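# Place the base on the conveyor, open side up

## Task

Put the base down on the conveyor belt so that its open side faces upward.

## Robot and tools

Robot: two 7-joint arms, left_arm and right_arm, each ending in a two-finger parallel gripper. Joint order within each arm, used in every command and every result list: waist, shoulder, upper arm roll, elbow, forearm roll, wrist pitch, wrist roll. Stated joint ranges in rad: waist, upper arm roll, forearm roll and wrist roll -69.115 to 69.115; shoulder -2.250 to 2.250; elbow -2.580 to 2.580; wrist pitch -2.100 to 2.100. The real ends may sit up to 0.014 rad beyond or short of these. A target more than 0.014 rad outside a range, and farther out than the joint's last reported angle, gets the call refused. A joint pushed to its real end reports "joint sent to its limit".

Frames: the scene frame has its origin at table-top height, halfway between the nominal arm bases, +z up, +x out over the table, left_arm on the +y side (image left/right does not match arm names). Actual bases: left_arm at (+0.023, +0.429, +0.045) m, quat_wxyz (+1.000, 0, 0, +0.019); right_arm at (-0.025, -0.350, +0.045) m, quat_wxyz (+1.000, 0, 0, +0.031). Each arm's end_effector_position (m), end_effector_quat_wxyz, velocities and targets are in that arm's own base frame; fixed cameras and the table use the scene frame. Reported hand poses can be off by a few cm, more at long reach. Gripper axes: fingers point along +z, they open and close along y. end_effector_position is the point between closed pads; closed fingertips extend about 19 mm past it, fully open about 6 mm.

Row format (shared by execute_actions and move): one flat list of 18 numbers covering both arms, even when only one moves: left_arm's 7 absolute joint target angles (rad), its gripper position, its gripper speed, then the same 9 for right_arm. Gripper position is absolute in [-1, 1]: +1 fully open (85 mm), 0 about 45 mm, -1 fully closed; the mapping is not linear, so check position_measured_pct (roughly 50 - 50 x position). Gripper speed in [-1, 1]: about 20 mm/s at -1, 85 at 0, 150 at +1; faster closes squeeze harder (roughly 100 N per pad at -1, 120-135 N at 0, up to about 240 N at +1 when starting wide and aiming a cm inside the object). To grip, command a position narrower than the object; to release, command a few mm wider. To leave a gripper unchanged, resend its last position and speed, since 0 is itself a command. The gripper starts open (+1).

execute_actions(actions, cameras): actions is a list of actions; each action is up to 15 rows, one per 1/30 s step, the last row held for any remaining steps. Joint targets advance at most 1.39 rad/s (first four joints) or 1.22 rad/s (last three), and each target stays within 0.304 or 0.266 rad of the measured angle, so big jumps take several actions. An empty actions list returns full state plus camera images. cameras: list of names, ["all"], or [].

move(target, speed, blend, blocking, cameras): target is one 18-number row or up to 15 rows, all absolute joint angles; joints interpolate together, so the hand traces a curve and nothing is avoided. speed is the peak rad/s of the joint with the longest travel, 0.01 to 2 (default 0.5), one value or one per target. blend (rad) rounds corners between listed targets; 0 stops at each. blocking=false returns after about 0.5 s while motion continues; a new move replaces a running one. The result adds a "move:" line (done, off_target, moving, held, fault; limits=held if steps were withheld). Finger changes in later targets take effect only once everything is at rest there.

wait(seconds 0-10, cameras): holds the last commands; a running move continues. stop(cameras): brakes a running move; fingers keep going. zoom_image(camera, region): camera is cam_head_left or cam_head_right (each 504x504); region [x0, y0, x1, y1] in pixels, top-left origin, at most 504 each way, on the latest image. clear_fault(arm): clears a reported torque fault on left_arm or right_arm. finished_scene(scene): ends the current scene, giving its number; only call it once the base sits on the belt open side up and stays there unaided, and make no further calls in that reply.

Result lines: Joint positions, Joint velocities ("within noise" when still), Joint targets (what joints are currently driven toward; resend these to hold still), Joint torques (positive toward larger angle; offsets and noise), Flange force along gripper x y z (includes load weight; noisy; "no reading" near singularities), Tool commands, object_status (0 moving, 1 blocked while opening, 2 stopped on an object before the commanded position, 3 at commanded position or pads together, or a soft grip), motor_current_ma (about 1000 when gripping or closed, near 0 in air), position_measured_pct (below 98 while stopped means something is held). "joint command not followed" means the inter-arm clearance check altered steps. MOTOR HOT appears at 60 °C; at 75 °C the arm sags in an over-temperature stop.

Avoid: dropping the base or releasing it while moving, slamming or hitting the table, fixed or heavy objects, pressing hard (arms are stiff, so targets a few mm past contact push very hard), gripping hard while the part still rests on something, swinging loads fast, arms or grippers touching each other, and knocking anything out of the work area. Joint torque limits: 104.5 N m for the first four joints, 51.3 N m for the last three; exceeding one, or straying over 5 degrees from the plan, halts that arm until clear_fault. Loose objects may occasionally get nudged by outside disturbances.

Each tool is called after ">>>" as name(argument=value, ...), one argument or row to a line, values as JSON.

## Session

>>> execute_actions(
  actions=[],
)

>>> zoom_image(
  camera="cam_head_left",
  region=[150, 220, 400, 470],
)

>>> zoom_image(
  camera="cam_head_right",
  region=[150, 220, 400, 470],
)

Scene clock: 0.00 s.
left_arm: end_effector_position=(+0.3117, -0.3539, +0.2329) position_measured_pct=0.0 object_status=3 motor_current_ma=0 end_effector_quat_wxyz=(+0.106, +0.969, -0.121, +0.188) | right_arm: end_effector_position=(+0.1034, +0.0648, +0.2640) position_measured_pct=0.0 object_status=3 motor_current_ma=0 end_effector_quat_wxyz=(+0.046, +0.622, -0.635, +0.456)
Joint positions: left_arm=[0.442 0.225 0.502 1.991 -0.422 0.567 -0.595] | right_arm=[-1.461 0.219 -0.474 2.3 0.318 1.596 0.991]
Joint velocities: within noise
Joint torques (N m): no reading
Motor temperatures (°C): left_arm=[37 29 34 26 34 31 36] | right_arm=[28 30 29 27 31 40 39]
Flange force (N): no reading
Joint targets: left_arm=[0.442 0.225 0.502 1.991 -0.422 0.567 -0.595] | right_arm=[-1.461 0.219 -0.474 2.300 0.318 1.596 0.991]
Tool commands: left_gripper/position=+1.0 left_gripper/speed=+1.0 right_gripper/position=+1.0 right_gripper/speed=+1.0

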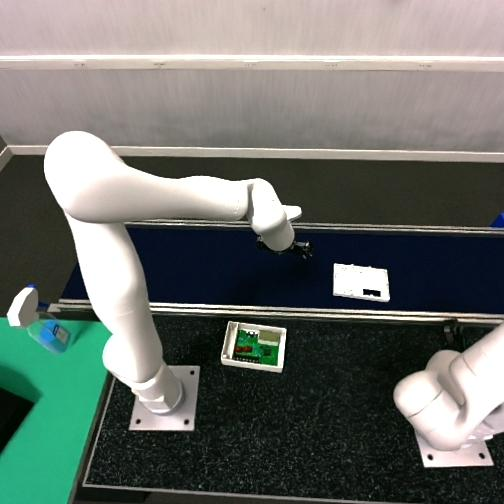

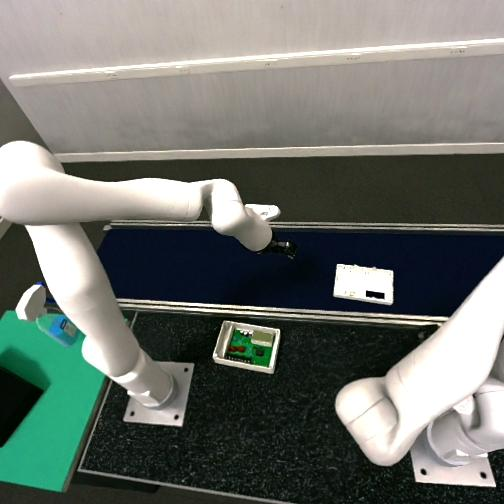

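Scaled by 2.016 from the camera's 504x504 image, which has a finer 720x720 frame.

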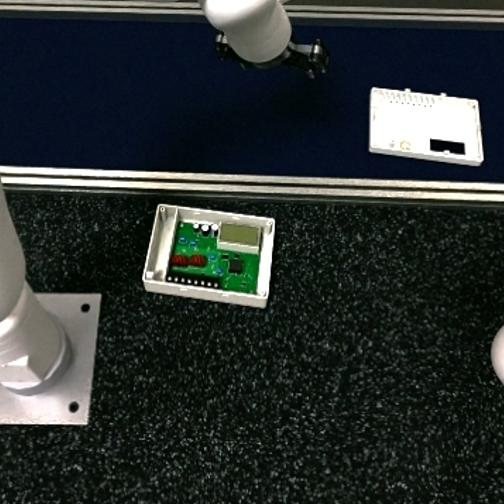

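Scaled by 2.016 from the camera's 504x504 image, which has a finer 720x720 frame.

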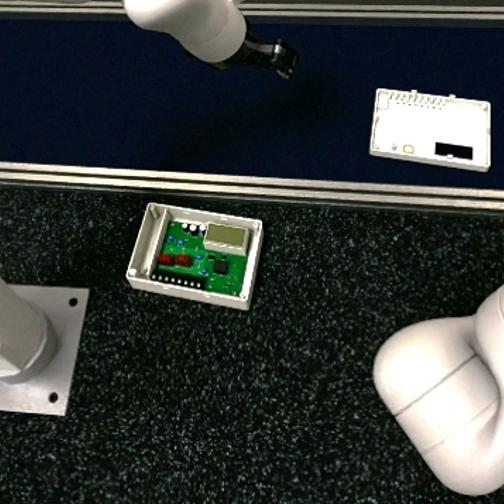

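>>> move(
  target=[
    [0.765,0.2916,0,2.466,0,0.384,-0.922,-0.35,1,-1.461,0.219,-0.474,2.3,0.318,1.596,0.991,1,1],
    [0.765,0.564,0,2.534,0,0.0436,-0.922,-0.35,1,-1.461,0.219,-0.474,2.3,0.318,1.596,0.991,1,1],
  ],
  speed=[0.8,0.4],
  blend=[0.05,0],
  cameras=["all"],
)

>>> zoom_image(
  camera="cam_head_left",
  region=[190, 290, 310, 410],
)

>>> zoom_image(
  camera="cam_head_right",
  region=[190, 290, 310, 410],
)

Scene clock: 41.90 s.
left_arm: end_effector_position=(+0.1549, -0.1832, +0.0151) position_measured_pct=67.5 object_status=3 motor_current_ma=0 end_effector_quat_wxyz=(+0.000, +0.998, -0.058, +0.000) | right_arm: end_effector_position=(+0.1032, +0.0650, +0.2640) position_measured_pct=0.0 object_status=3 motor_current_ma=0 end_effector_quat_wxyz=(+0.046, +0.622, -0.635, +0.456)
Joint positions: left_arm=[0.765 0.564 0 2.534 0 0.044 -0.922] | right_arm=[-1.461 0.219 -0.474 2.3 0.318 1.596 0.991]
Joint torques (N m): left_arm=[-0.06 -7.62 -0.09 -2.22 0.15 0.08 -0.29] | right_arm=[-1.25 -7.97 -0.61 -2.79 0.57 2.45 -0.31]
Flange force (N): left_arm=[-5.2 -4.0 -13.2] | right_arm=[-1.9 -3.3 0.3]
Joint targets: left_arm=[0.765 0.564 0.000 2.534 0.000 0.044 -0.922] | right_arm=[-1.461 0.219 -0.474 2.300 0.318 1.596 0.991]
move: done

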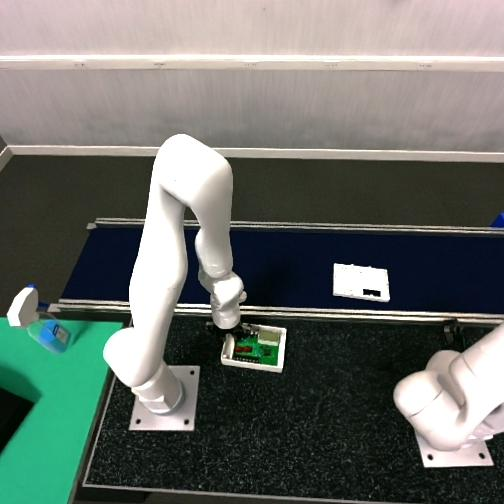

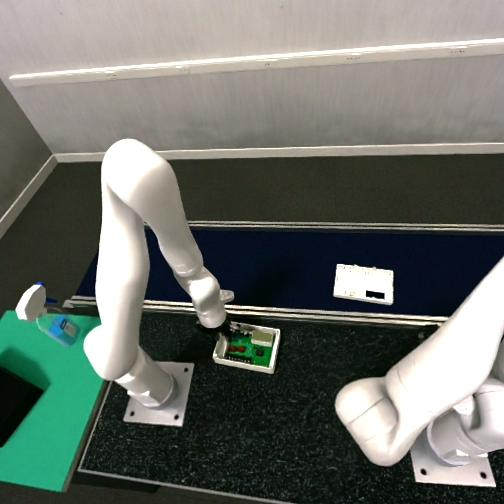

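Scaled by 4.200 from the camera's 504x504 image, which has a finer 720x720 frame.

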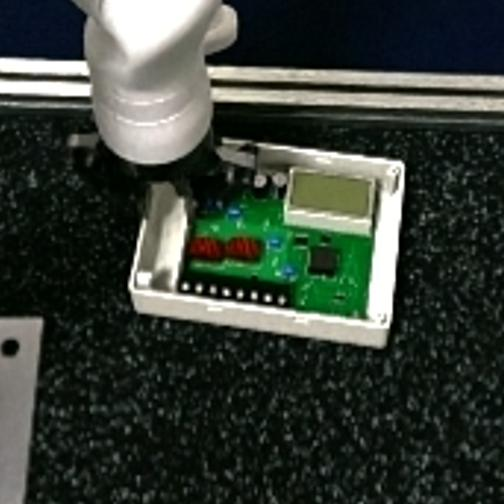

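Scaled by 4.200 from the camera's 504x504 image, which has a finer 720x720 frame.

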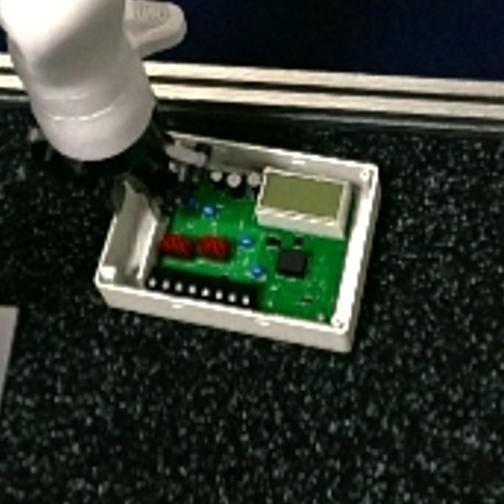

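>>> move(
  target=[
    [0.769,0.5625,0,2.567,0,0.012,-0.918,-0.35,1,-1.461,0.219,-0.474,2.3,0.318,1.596,0.991,1,1],
    [0.769,0.646,0,2.575,0,-0.079,-0.918,-0.45,1,-1.461,0.219,-0.474,2.3,0.318,1.596,0.991,1,1],
  ],
  speed=0.15,
  cameras=["all"],
)

>>> zoom_image(
  camera="cam_head_left",
  region=[200, 310, 260, 370],
)

>>> zoom_image(
  camera="cam_head_right",
  region=[200, 310, 260, 370],
)

Scene clock: 68.87 s.
left_arm: end_effector_position=(+0.1510, -0.1807, +0.0079) position_measured_pct=69.7 object_status=0 motor_current_ma=1000 end_effector_quat_wxyz=(+0.008, +0.998, -0.058, +0.009) | right_arm: end_effector_position=(+0.1032, +0.0650, +0.2640) position_measured_pct=0.0 object_status=3 motor_current_ma=0 end_effector_quat_wxyz=(+0.046, +0.622, -0.635, +0.456)
Joint positions: left_arm=[0.769 0.595 0 2.575 0 -0.051 -0.918] | right_arm=[-1.461 0.219 -0.474 2.3 0.318 1.596 0.991]
Joint torques (N m): left_arm=[-4.38 65.78 -9.28 -65.82 1.64 -25.72 1.05] | right_arm=[-1.23 -7.96 -0.6 -2.84 0.57 2.46 -0.29]
Flange force (N): left_arm=[-84.7 -63.7 -436.7] | right_arm=[-1.8 -3.1 0.4]
Joint targets: left_arm=[0.769 0.646 0.000 2.575 0.000 -0.079 -0.918] | right_arm=[-1.461 0.219 -0.474 2.300 0.318 1.596 0.991]
TORQUE WARNING: the torque sensor of the shoulder of the left arm reached its warning level (56.7 N m). A warning alone does not stop the arm.
move: off_target (left_arm); target 2's new numbers were sent with left_arm's shoulder 0.051 rad from that target; left_arm: the shoulder is farthest, 0.051 rad from its target

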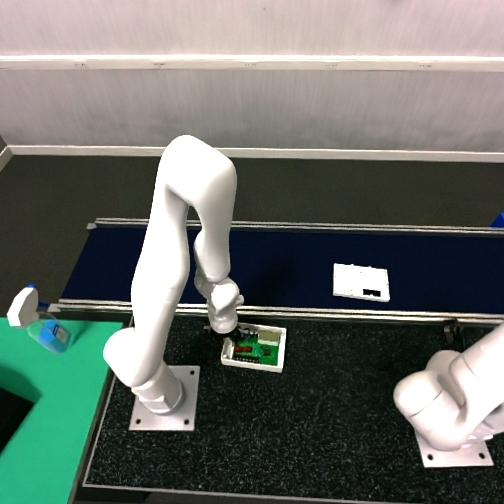

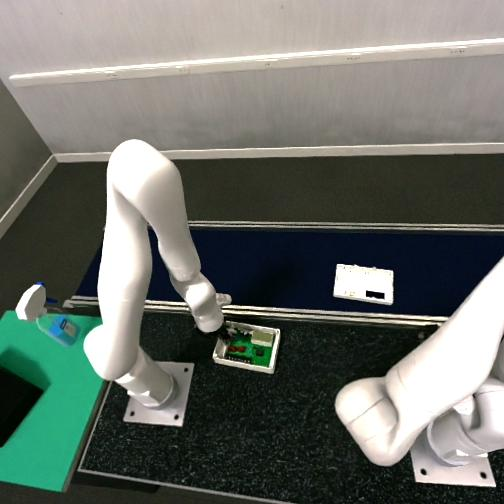

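Scaled by 8.400 from the camera's 504x504 image, which has a finer 720x720 frame.

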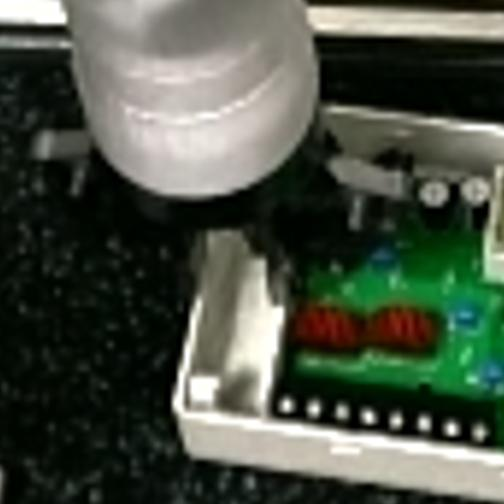

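Scaled by 8.400 from the camera's 504x504 image, which has a finer 720x720 frame.

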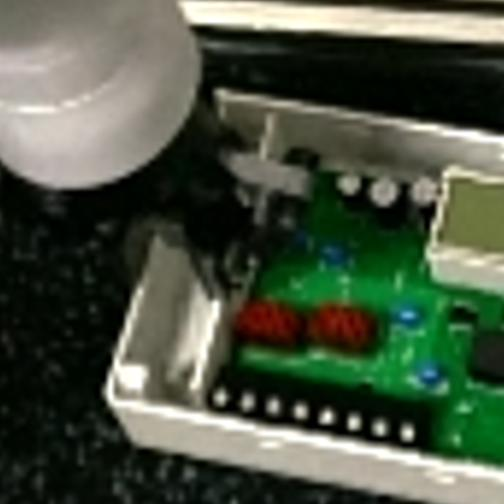

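>>> move(
  target=[
    [0.769,0.545,0,2.565,0,0.0316,-0.918,-0.45,1,-1.461,0.219,-0.474,2.3,0.318,1.596,0.991,1,1],
    [0.718,0.542,0,2.5401,0,0.0994,-0.969,-0.45,1,-1.461,0.219,-0.474,2.3,0.318,1.596,0.991,1,1],
  ],
  speed=0.3,
  cameras=["all"],
)

>>> zoom_image(
  camera="cam_head_left",
  region=[200, 310, 260, 370],
)

>>> zoom_image(
  camera="cam_head_right",
  region=[200, 310, 260, 370],
)

Scene clock: 86.63 s.
left_arm: end_effector_position=(+0.1518, -0.1657, +0.0204) position_measured_pct=72.7 object_status=3 motor_current_ma=0 end_effector_quat_wxyz=(-0.012, +0.998, -0.058, -0.016) | right_arm: end_effector_position=(+0.1032, +0.0650, +0.2640) position_measured_pct=0.0 object_status=3 motor_current_ma=0 end_effector_quat_wxyz=(+0.046, +0.622, -0.635, +0.456)
Joint positions: left_arm=[0.718 0.542 0 2.54 0 0.099 -0.969] | right_arm=[-1.461 0.219 -0.474 2.3 0.318 1.596 0.991]
Joint torques (N m): left_arm=[0.01 -8.56 -0.19 -1.99 0.17 0.39 -0.26] | right_arm=[-1.22 -7.98 -0.61 -2.86 0.55 2.45 -0.35]
Flange force (N): left_arm=[-5.1 -3.9 -6.7] | right_arm=[-1.9 -3.3 0.4]
Joint targets: left_arm=[0.718 0.542 0.000 2.540 0.000 0.099 -0.969] | right_arm=[-1.461 0.219 -0.474 2.300 0.318 1.596 0.991]
TORQUE WARNING: the torque sensor of the shoulder of the left arm reached its warning level (56.7 N m). A warning alone does not stop the arm.
move: done

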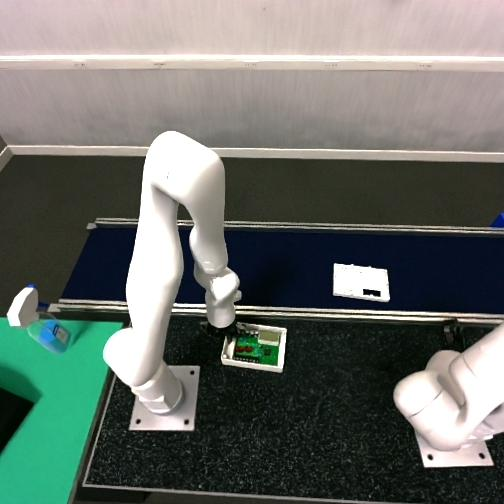

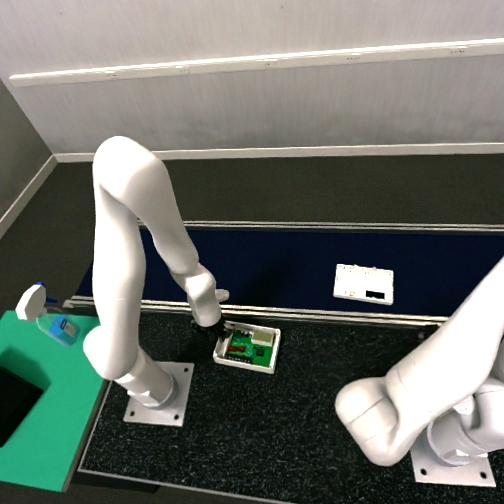

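Scaled by 8.400 from the camera's 504x504 image, which has a finer 720x720 frame.

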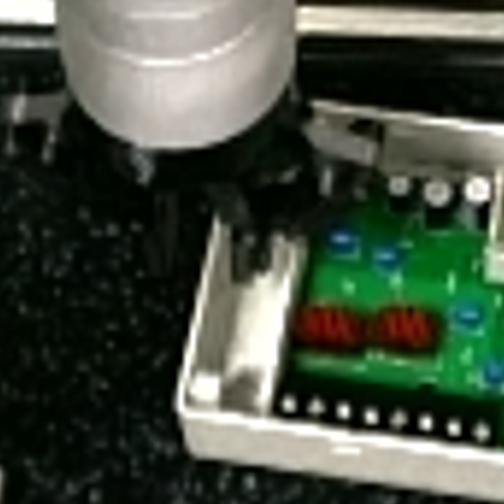

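Scaled by 8.400 from the camera's 504x504 image, which has a finer 720x720 frame.

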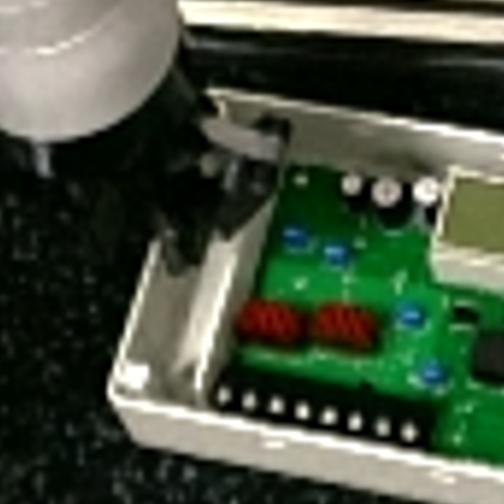

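>>> move(
  target=[
    [0.718,0.644,0,2.5514,0,-0.014,-0.969,-0.45,1,-1.461,0.219,-0.474,2.3,0.318,1.596,0.991,1,1],
    [0.718,0.644,0,2.5514,0,-0.014,-0.969,-1,-1,-1.461,0.219,-0.474,2.3,0.318,1.596,0.991,1,1],
  ],
  speed=0.12,
  cameras=["cam_head_left"],
)

>>> zoom_image(
  camera="cam_head_left",
  region=[200, 310, 260, 370],
)

Scene clock: 103.57 s.
left_arm: end_effector_position=(+0.1518, -0.1656, -0.0037) position_measured_pct=97.0 object_status=0 motor_current_ma=1000 end_effector_quat_wxyz=(-0.012, +0.998, -0.058, -0.016) | right_arm: end_effector_position=(+0.1032, +0.0650, +0.2640) position_measured_pct=0.0 object_status=3 motor_current_ma=0 end_effector_quat_wxyz=(+0.046, +0.622, -0.635, +0.456)
Joint positions: left_arm=[0.718 0.644 0 2.551 0 -0.014 -0.969] | right_arm=[-1.461 0.219 -0.474 2.3 0.318 1.596 0.991]
Joint torques (N m): left_arm=[-1.1 -7.29 -1.56 -2.21 1.01 -0.08 0.6] | right_arm=[-1.22 -7.98 -0.56 -2.84 0.58 2.47 -0.33]
Flange force (N): left_arm=[-7.0 -3.8 -17.4] | right_arm=[-1.9 -3.1 0.4]
Joint targets: left_arm=[0.718 0.644 0.000 2.551 0.000 -0.014 -0.969] | right_arm=[-1.461 0.219 -0.474 2.300 0.318 1.596 0.991]
move: done
Images, in order (width x height): cam_head_left 504x504.

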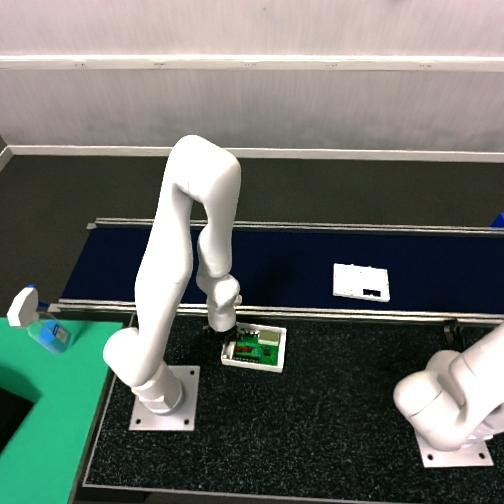

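Scaled by 8.400 from the camera's 504x504 image, which has a finer 720x720 frame.

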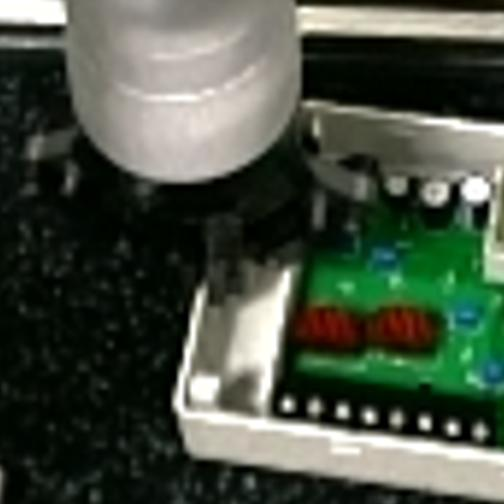

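>>> move(
  target=[
    [0.718,0.219,0,2.4449,0,0.5177,-0.969,-1,-1,-1.461,0.219,-0.474,2.3,0.318,1.596,0.991,1,1],
    [0.439,0.7665,0,1.4594,0,0.9557,-1.248,-1,-1,-1.461,0.219,-0.474,2.3,0.318,1.596,0.991,1,1],
    [0.439,0.8901,0,1.5023,0,0.7892,-1.248,-1,-1,-1.461,0.219,-0.474,2.3,0.318,1.596,0.991,1,1],
  ],
  speed=[0.4,0.6,0.12],
  blend=[0.05,0.01,0],
  cameras=["cam_head_left"],
)

>>> zoom_image(
  camera="cam_head_left",
  region=[230, 220, 330, 320],
)

Scene clock: 119.70 s.
left_arm: end_effector_position=(+0.4680, -0.2472, +0.0084) position_measured_pct=97.0 object_status=2 motor_current_ma=1000 end_effector_quat_wxyz=(-0.007, +0.998, -0.058, -0.019) | right_arm: end_effector_position=(+0.1032, +0.0650, +0.2640) position_measured_pct=0.0 object_status=3 motor_current_ma=0 end_effector_quat_wxyz=(+0.046, +0.622, -0.635, +0.456)
Joint positions: left_arm=[0.439 0.89 0 1.502 0 0.789 -1.248] | right_arm=[-1.461 0.219 -0.474 2.3 0.318 1.596 0.991]
Joint torques (N m): left_arm=[0.22 -18.7 0.05 -7.72 0.17 0.53 -0.27] | right_arm=[-1.26 -7.97 -0.57 -2.89 0.55 2.46 -0.29]
Flange force (N): left_arm=[-12.0 -4.6 -3.2] | right_arm=[-1.8 -3.1 0.6]
Joint targets: left_arm=[0.439 0.890 0.000 1.502 0.000 0.789 -1.248] | right_arm=[-1.461 0.219 -0.474 2.300 0.318 1.596 0.991]
move: done
Images, in order (width x height): cam_head_left 504x504.

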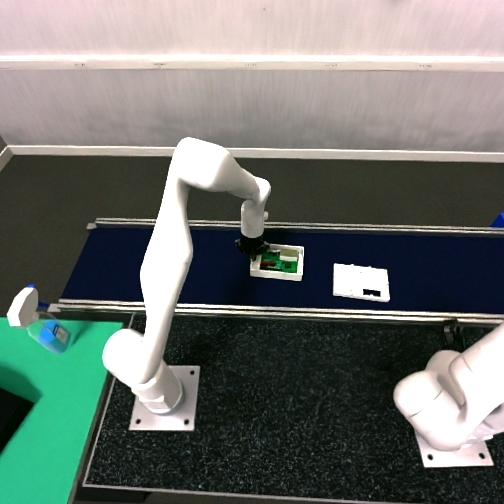

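Scaled by 5.040 from the camera's 504x504 image, which has a finer 720x720 frame.

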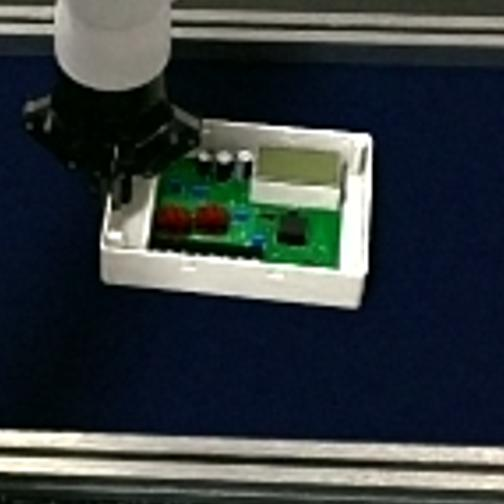

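>>> move(
  target=[0.439,0.8966,0,1.5035,0,0.7815,-1.248,-1,-1,-1.461,0.219,-0.474,2.3,0.318,1.596,0.991,1,1],
  speed=0.03,
)

Scene clock: 128.77 s.
left_arm: end_effector_position=(+0.4680, -0.2472, +0.0049) position_measured_pct=97.0 object_status=2 motor_current_ma=1000 end_effector_quat_wxyz=(-0.007, +0.998, -0.058, -0.018) | right_arm: end_effector_position=(+0.1032, +0.0650, +0.2640) position_measured_pct=0.0 object_status=3 motor_current_ma=0 end_effector_quat_wxyz=(+0.046, +0.622, -0.635, +0.456)
Joint positions: left_arm=[0.439 0.896 0 1.503 0 0.782 -1.248] | right_arm=[-1.461 0.219 -0.474 2.3 0.318 1.596 0.991]
Joint torques (N m): left_arm=[0.34 11.1 -0.24 -3.15 0.49 -5.44 -0.02] | right_arm=[-1.17 -7.93 -0.56 -2.84 0.52 2.47 -0.3]
Flange force (N): left_arm=[-27.9 -11.3 -68.0] | right_arm=[-1.8 -3.1 0.4]
Joint targets: left_arm=[0.439 0.897 0.000 1.503 0.000 0.781 -1.248] | right_arm=[-1.461 0.219 -0.474 2.300 0.318 1.596 0.991]
move: done

Contact. Release and rise.

>>> move(
  target=[
    [0.439,0.8961,0,1.503,0,0.782,-1.248,-0.55,-0.7,-1.461,0.219,-0.474,2.3,0.318,1.596,0.991,1,1],
    [0.439,0.7665,0,1.4594,0,0.9557,-1.248,-0.55,-0.7,-1.461,0.219,-0.474,2.3,0.318,1.596,0.991,1,1],
  ],
  speed=0.2,
  cameras=["cam_head_left"],
)

>>> zoom_image(
  camera="cam_head_left",
  region=[230, 220, 330, 320],
)

Scene clock: 136.17 s.
left_arm: end_effector_position=(+0.4680, -0.2472, +0.0853) position_measured_pct=77.5 object_status=3 motor_current_ma=0 end_effector_quat_wxyz=(-0.007, +0.998, -0.058, -0.019) | right_arm: end_effector_position=(+0.1032, +0.0650, +0.2640) position_measured_pct=0.0 object_status=3 motor_current_ma=0 end_effector_quat_wxyz=(+0.046, +0.622, -0.635, +0.456)
Joint positions: left_arm=[0.439 0.767 0 1.459 0 0.956 -1.248] | right_arm=[-1.461 0.219 -0.474 2.3 0.318 1.596 0.991]
Joint torques (N m): left_arm=[-0.01 -18.62 -0.06 -8.85 0.18 0.44 -0.21] | right_arm=[-1.18 -7.98 -0.55 -2.86 0.56 2.45 -0.3]
Flange force (N): left_arm=[-12.0 -4.1 -0.5] | right_arm=[-1.9 -3.0 0.4]
Joint targets: left_arm=[0.439 0.766 0.000 1.459 0.000 0.956 -1.248] | right_arm=[-1.461 0.219 -0.474 2.300 0.318 1.596 0.991]
move: done
Images, in order (width x height): cam_head_left 504x504.

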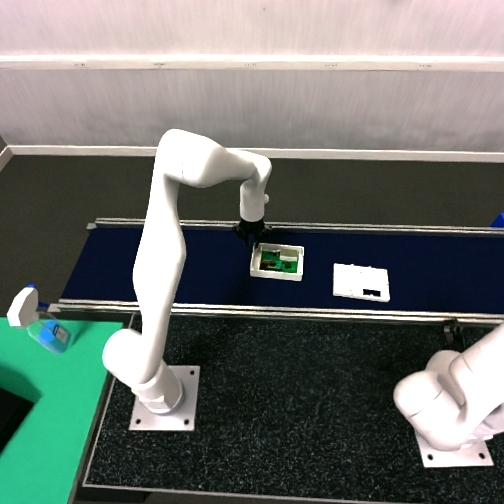

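Scaled by 5.040 from the camera's 504x504 image, which has a finer 720x720 frame.

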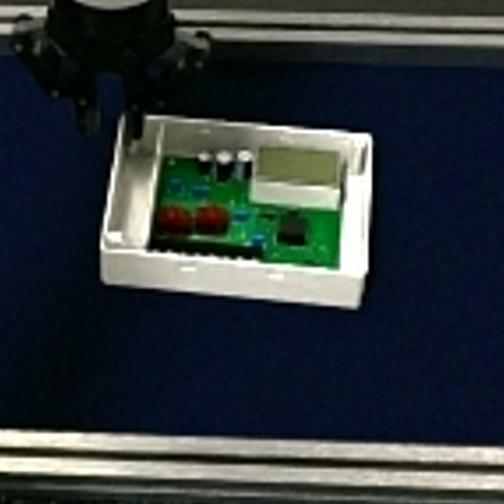

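>>> finished_scene(
  scene=2,
)

The scene is finished: the task was done.


## Next scene

The same job, from a new start.

>>> execute_actions(
  actions=[],
)

>>> zoom_image(
  camera="cam_head_left",
  region=[150, 220, 400, 470],
)

>>> zoom_image(
  camera="cam_head_right",
  region=[150, 220, 400, 470],
)

Scene clock: 0.00 s.
left_arm: end_effector_position=(+0.6762, +0.1390, +0.0607) position_measured_pct=0.0 object_status=3 motor_current_ma=0 end_effector_quat_wxyz=(-0.130, +0.563, +0.595, +0.558) | right_arm: end_effector_position=(+0.3208, +0.2509, +0.2375) position_measured_pct=0.0 object_status=3 motor_current_ma=0 end_effector_quat_wxyz=(-0.400, +0.168, +0.881, +0.189)
Joint positions: left_arm=[0.402 1.224 -0.415 1.445 -1.439 0.793 1.605] | right_arm=[-0.299 0.704 0.089 1.476 -0.693 1.668 1.175]
Joint velocities: within noise
Joint torques (N m): no reading
Motor temperatures (°C): left_arm=[36 28 33 27 33 31 36] | right_arm=[28 30 29 27 31 39 38]
Flange force (N): no reading
Joint targets: left_arm=[0.402 1.224 -0.415 1.445 -1.439 0.793 1.605] | right_arm=[-0.299 0.704 0.089 1.476 -0.693 1.668 1.175]
Tool commands: left_gripper/position=+1.0 left_gripper/speed=+1.0 right_gripper/position=+1.0 right_gripper/speed=+1.0

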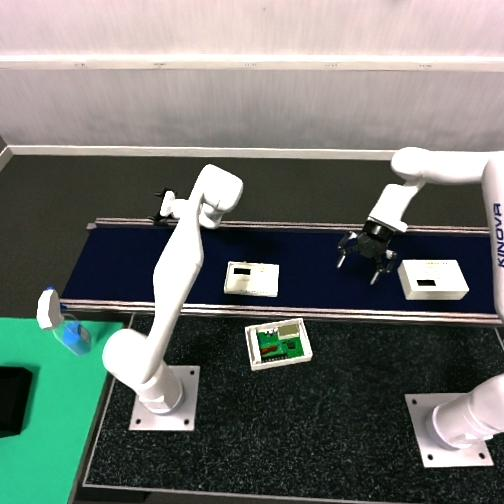

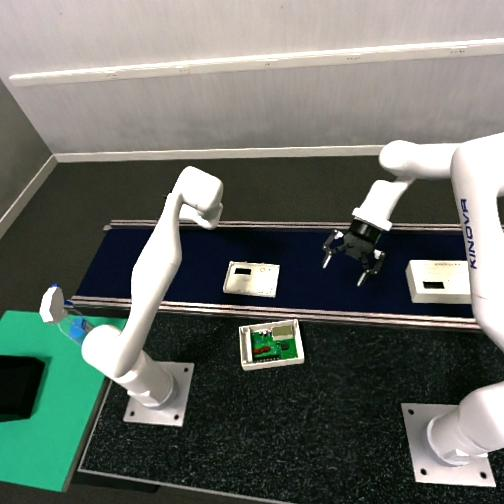

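Scaled by 2.016 from the camera's 504x504 image, which has a finer 720x720 frame.

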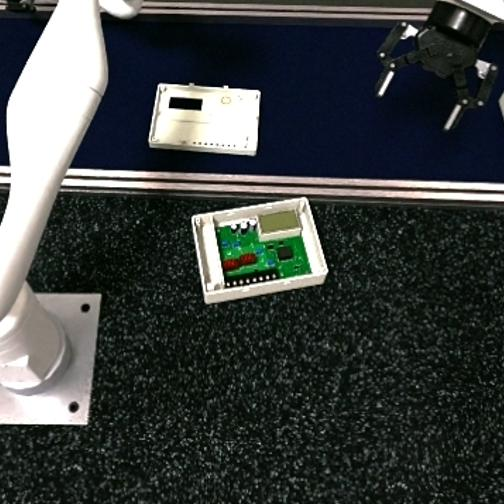

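Scaled by 2.016 from the camera's 504x504 image, which has a finer 720x720 frame.

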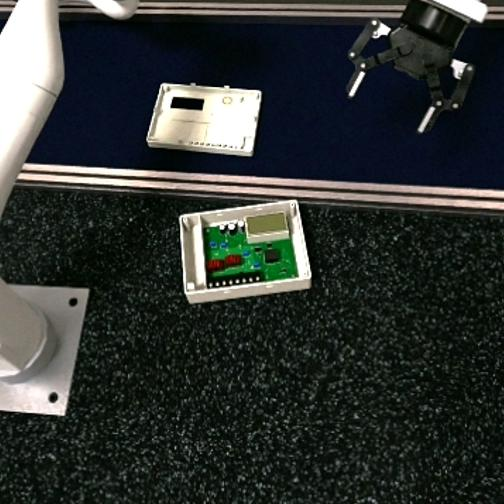

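>>> move(
  target=[
    [0.402,0.75,-0.2,1.7,-0.7,0.8,0.6,-0.4,1,-0.299,0.704,0.089,1.476,-0.693,1.668,1.175,1,1],
    [0.966,0.3105,0,2.3529,0,0.4782,-0.434,-0.4,1,-0.299,0.704,0.089,1.476,-0.693,1.668,1.175,1,1],
    [0.966,0.558,0,2.4223,0,0.161,-0.434,-0.4,1,-0.299,0.704,0.089,1.476,-0.693,1.668,1.175,1,1],
  ],
  speed=[0.9,0.9,0.3],
  blend=[0.15,0.03,0],
  cameras=["all"],
)

>>> zoom_image(
  camera="cam_head_left",
  region=[220, 310, 290, 380],
)

>>> zoom_image(
  camera="cam_head_right",
  region=[220, 310, 290, 380],
)

Scene clock: 37.43 s.
left_arm: end_effector_position=(+0.1350, -0.2390, +0.0202) position_measured_pct=69.7 object_status=3 motor_current_ma=0 end_effector_quat_wxyz=(+0.000, +0.996, +0.085, +0.000) | right_arm: end_effector_position=(+0.3208, +0.2509, +0.2374) position_measured_pct=0.0 object_status=3 motor_current_ma=0 end_effector_quat_wxyz=(-0.400, +0.168, +0.881, +0.189)
Joint positions: left_arm=[0.966 0.558 0 2.422 0 0.161 -0.434] | right_arm=[-0.299 0.704 0.089 1.476 -0.693 1.668 1.175]
Joint torques (N m): left_arm=[-0.15 -9.59 -0.34 -3.03 0.14 0.29 -0.24] | right_arm=[-1.18 -18.98 -0.78 -5.46 -1.02 1.97 -0.35]
Flange force (N): left_arm=[-3.0 -6.3 -6.4] | right_arm=[-1.8 -1.0 -1.7]
Joint targets: left_arm=[0.966 0.558 0.000 2.422 0.000 0.161 -0.434] | right_arm=[-0.299 0.704 0.089 1.476 -0.693 1.668 1.175]
move: done

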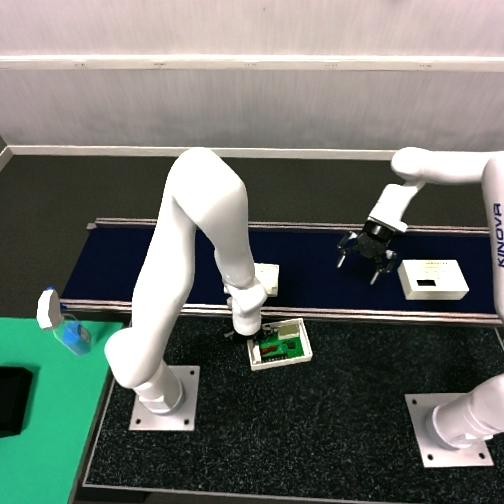

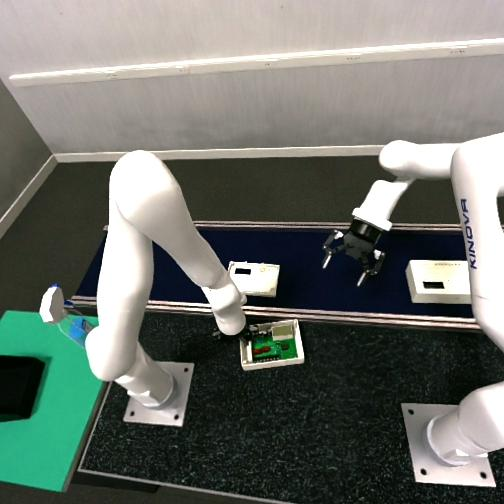

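Scaled by 7.200 from the camera's 504x504 image, which has a finer 720x720 frame.

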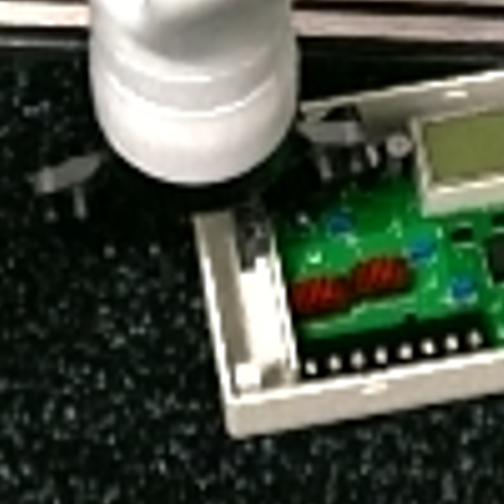

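Scaled by 7.200 from the camera's 504x504 image, which has a finer 720x720 frame.

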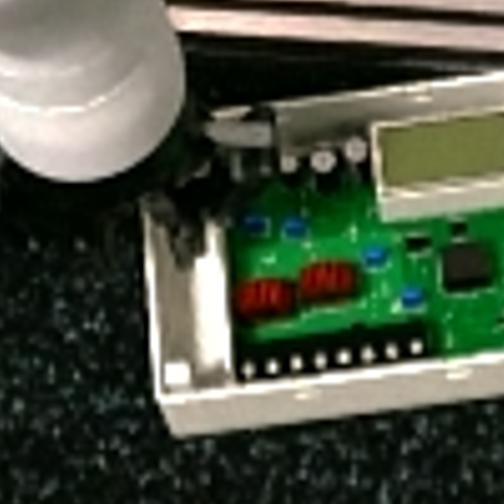

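>>> move(
  target=[
    [0.998,0.5557,0,2.4376,0,0.1483,-0.402,-0.48,1,-0.299,0.704,0.089,1.476,-0.693,1.668,1.175,1,1],
    [0.998,0.644,0,2.447,0,0.0506,-0.402,-0.48,1,-0.299,0.704,0.089,1.476,-0.693,1.668,1.175,1,1],
    [0.998,0.644,0,2.447,0,0.0506,-0.402,-1,-1,-0.299,0.704,0.089,1.476,-0.693,1.668,1.175,1,1],
  ],
  speed=[0.2,0.12,0.1],
  cameras=["cam_head_left"],
)

>>> zoom_image(
  camera="cam_head_left",
  region=[220, 310, 290, 380],
)

Scene clock: 55.10 s.
left_arm: end_effector_position=(+0.1246, -0.2391, -0.0040) position_measured_pct=97.0 object_status=0 motor_current_ma=1000 end_effector_quat_wxyz=(+0.000, +0.996, +0.085, +0.000) | right_arm: end_effector_position=(+0.3208, +0.2509, +0.2374) position_measured_pct=0.0 object_status=3 motor_current_ma=0 end_effector_quat_wxyz=(-0.400, +0.168, +0.881, +0.189)
Joint positions: left_arm=[0.998 0.644 0 2.447 0 0.051 -0.402] | right_arm=[-0.299 0.704 0.089 1.476 -0.693 1.668 1.175]
Joint torques (N m): left_arm=[0.29 -7.33 0.08 -2.34 0.05 0.15 -0.43] | right_arm=[-1.18 -19.01 -0.73 -5.51 -1.06 1.94 -0.34]
Flange force (N): left_arm=[-1.9 -7.1 -17.7] | right_arm=[-1.8 -1.1 -1.7]
Joint targets: left_arm=[0.998 0.644 0.000 2.447 0.000 0.051 -0.402] | right_arm=[-0.299 0.704 0.089 1.476 -0.693 1.668 1.175]
move: done
Images, in order (width x height): cam_head_left 504x504.

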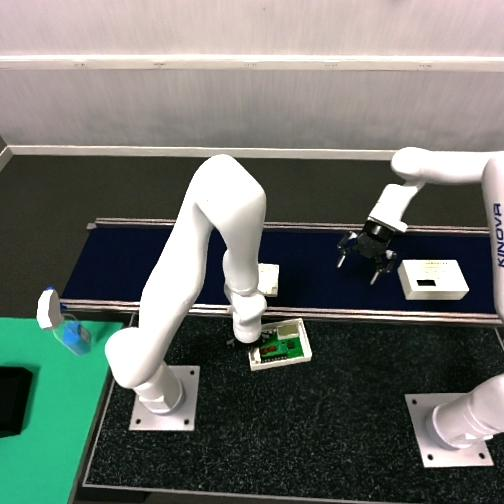

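Scaled by 7.200 from the camera's 504x504 image, which has a finer 720x720 frame.

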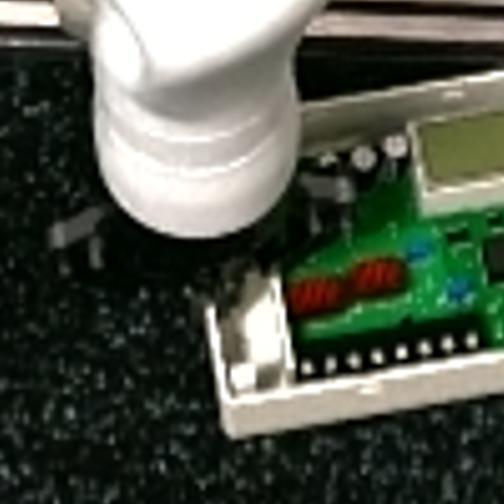

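>>> move(
  target=[
    [0.998,0.2736,0,2.3529,0,0.5151,-0.402,-1,-1,-0.299,0.704,0.089,1.476,-0.693,1.668,1.175,1,1],
    [-0.181,0.6471,0,1.6742,0,0.8203,-1.821,-1,-1,-0.299,0.704,0.089,1.476,-0.693,1.668,1.175,1,1],
    [-0.181,0.804,0,1.726,0,0.6116,-1.821,-1,-1,-0.299,0.704,0.089,1.476,-0.693,1.668,1.175,1,1],
  ],
  speed=[0.4,0.6,0.15],
  blend=[0.04,0.02,0],
  cameras=["cam_head_left"],
)

>>> zoom_image(
  camera="cam_head_left",
  region=[80, 200, 280, 400],
)

Scene clock: 72.47 s.
left_arm: end_effector_position=(+0.4801, +0.0626, +0.0081) position_measured_pct=97.0 object_status=2 motor_current_ma=1000 end_effector_quat_wxyz=(+0.000, +0.999, -0.035, +0.000) | right_arm: end_effector_position=(+0.3208, +0.2509, +0.2374) position_measured_pct=0.0 object_status=3 motor_current_ma=0 end_effector_quat_wxyz=(-0.400, +0.168, +0.881, +0.189)
Joint positions: left_arm=[-0.181 0.804 0 1.726 0 0.612 -1.821] | right_arm=[-0.299 0.704 0.089 1.476 -0.693 1.668 1.175]
Joint torques (N m): left_arm=[0.09 -18.34 0.13 -7.25 0.34 0.29 -0.19] | right_arm=[-1.19 -19.02 -0.72 -5.59 -1.06 1.92 -0.36]
Flange force (N): left_arm=[-9.9 2.2 -1.0] | right_arm=[-1.7 -1.3 -1.5]
Joint targets: left_arm=[-0.181 0.804 0.000 1.726 0.000 0.612 -1.821] | right_arm=[-0.299 0.704 0.089 1.476 -0.693 1.668 1.175]
move: done
Images, in order (width x height): cam_head_left 504x504.

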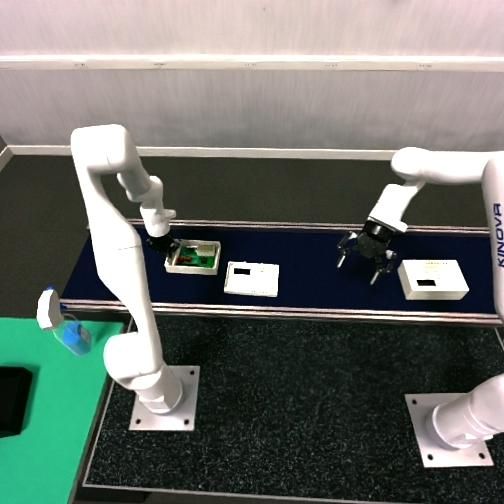

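Scaled by 2.520 from the camera's 504x504 image, which has a finer 720x720 frame.

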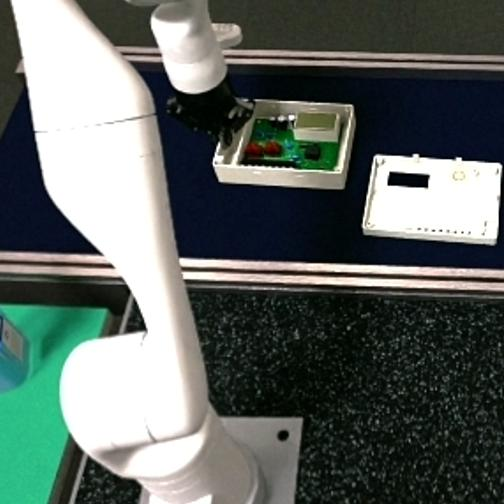

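>>> move(
  target=[
    [-0.181,0.8105,0,1.7268,0,0.6043,-1.821,-1,-1,-0.299,0.704,0.089,1.476,-0.693,1.668,1.175,1,1],
    [-0.181,0.8105,0,1.7268,0,0.6043,-1.821,-0.55,-0.7,-0.299,0.704,0.089,1.476,-0.693,1.668,1.175,1,1],
    [-0.181,0.6471,0,1.6742,0,0.8203,-1.821,-0.55,-0.7,-0.299,0.704,0.089,1.476,-0.693,1.668,1.175,1,1],
  ],
  speed=[0.03,0.1,0.25],
  cameras=["cam_head_left"],
)

>>> zoom_image(
  camera="cam_head_left",
  region=[130, 210, 230, 310],
)

Scene clock: 84.33 s.
left_arm: end_effector_position=(+0.4801, +0.0626, +0.0948) position_measured_pct=77.5 object_status=3 motor_current_ma=0 end_effector_quat_wxyz=(+0.000, +0.999, -0.035, +0.000) | right_arm: end_effector_position=(+0.3208, +0.2509, +0.2374) position_measured_pct=0.0 object_status=3 motor_current_ma=0 end_effector_quat_wxyz=(-0.400, +0.168, +0.881, +0.189)
Joint positions: left_arm=[-0.181 0.647 0 1.674 0 0.82 -1.821] | right_arm=[-0.299 0.704 0.089 1.476 -0.693 1.668 1.175]
Joint torques (N m): left_arm=[-0.05 -16.19 -0.19 -8.44 0.22 0.21 -0.31] | right_arm=[-1.14 -19.05 -0.77 -5.52 -1.03 1.94 -0.39]
Flange force (N): left_arm=[-11.1 3.1 -1.5] | right_arm=[-1.9 -1.1 -1.6]
Joint targets: left_arm=[-0.181 0.647 0.000 1.674 0.000 0.820 -1.821] | right_arm=[-0.299 0.704 0.089 1.476 -0.693 1.668 1.175]
move: done
Images, in order (width x height): cam_head_left 504x504.

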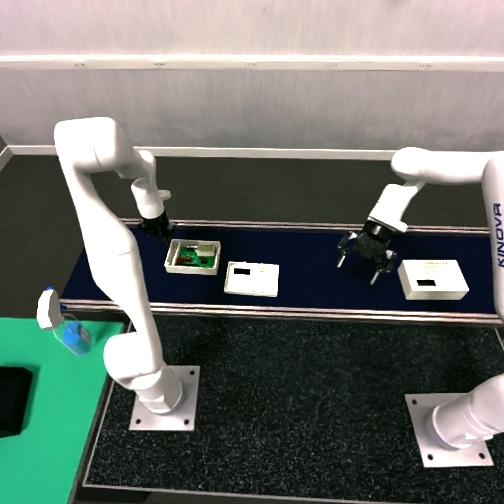

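Scaled by 5.040 from the camera's 504x504 image, which has a finer 720x720 frame.

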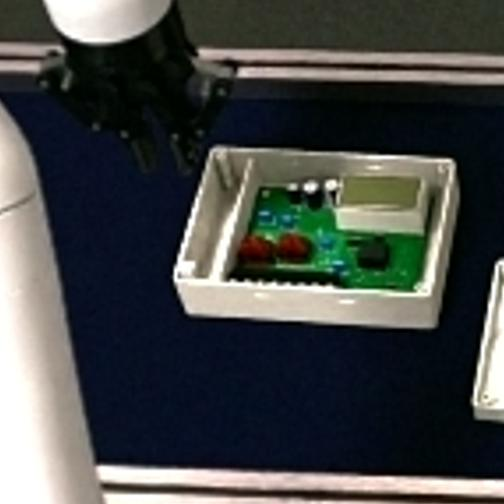

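>>> finished_scene(
  scene=3,
)

The scene is finished: the task was done.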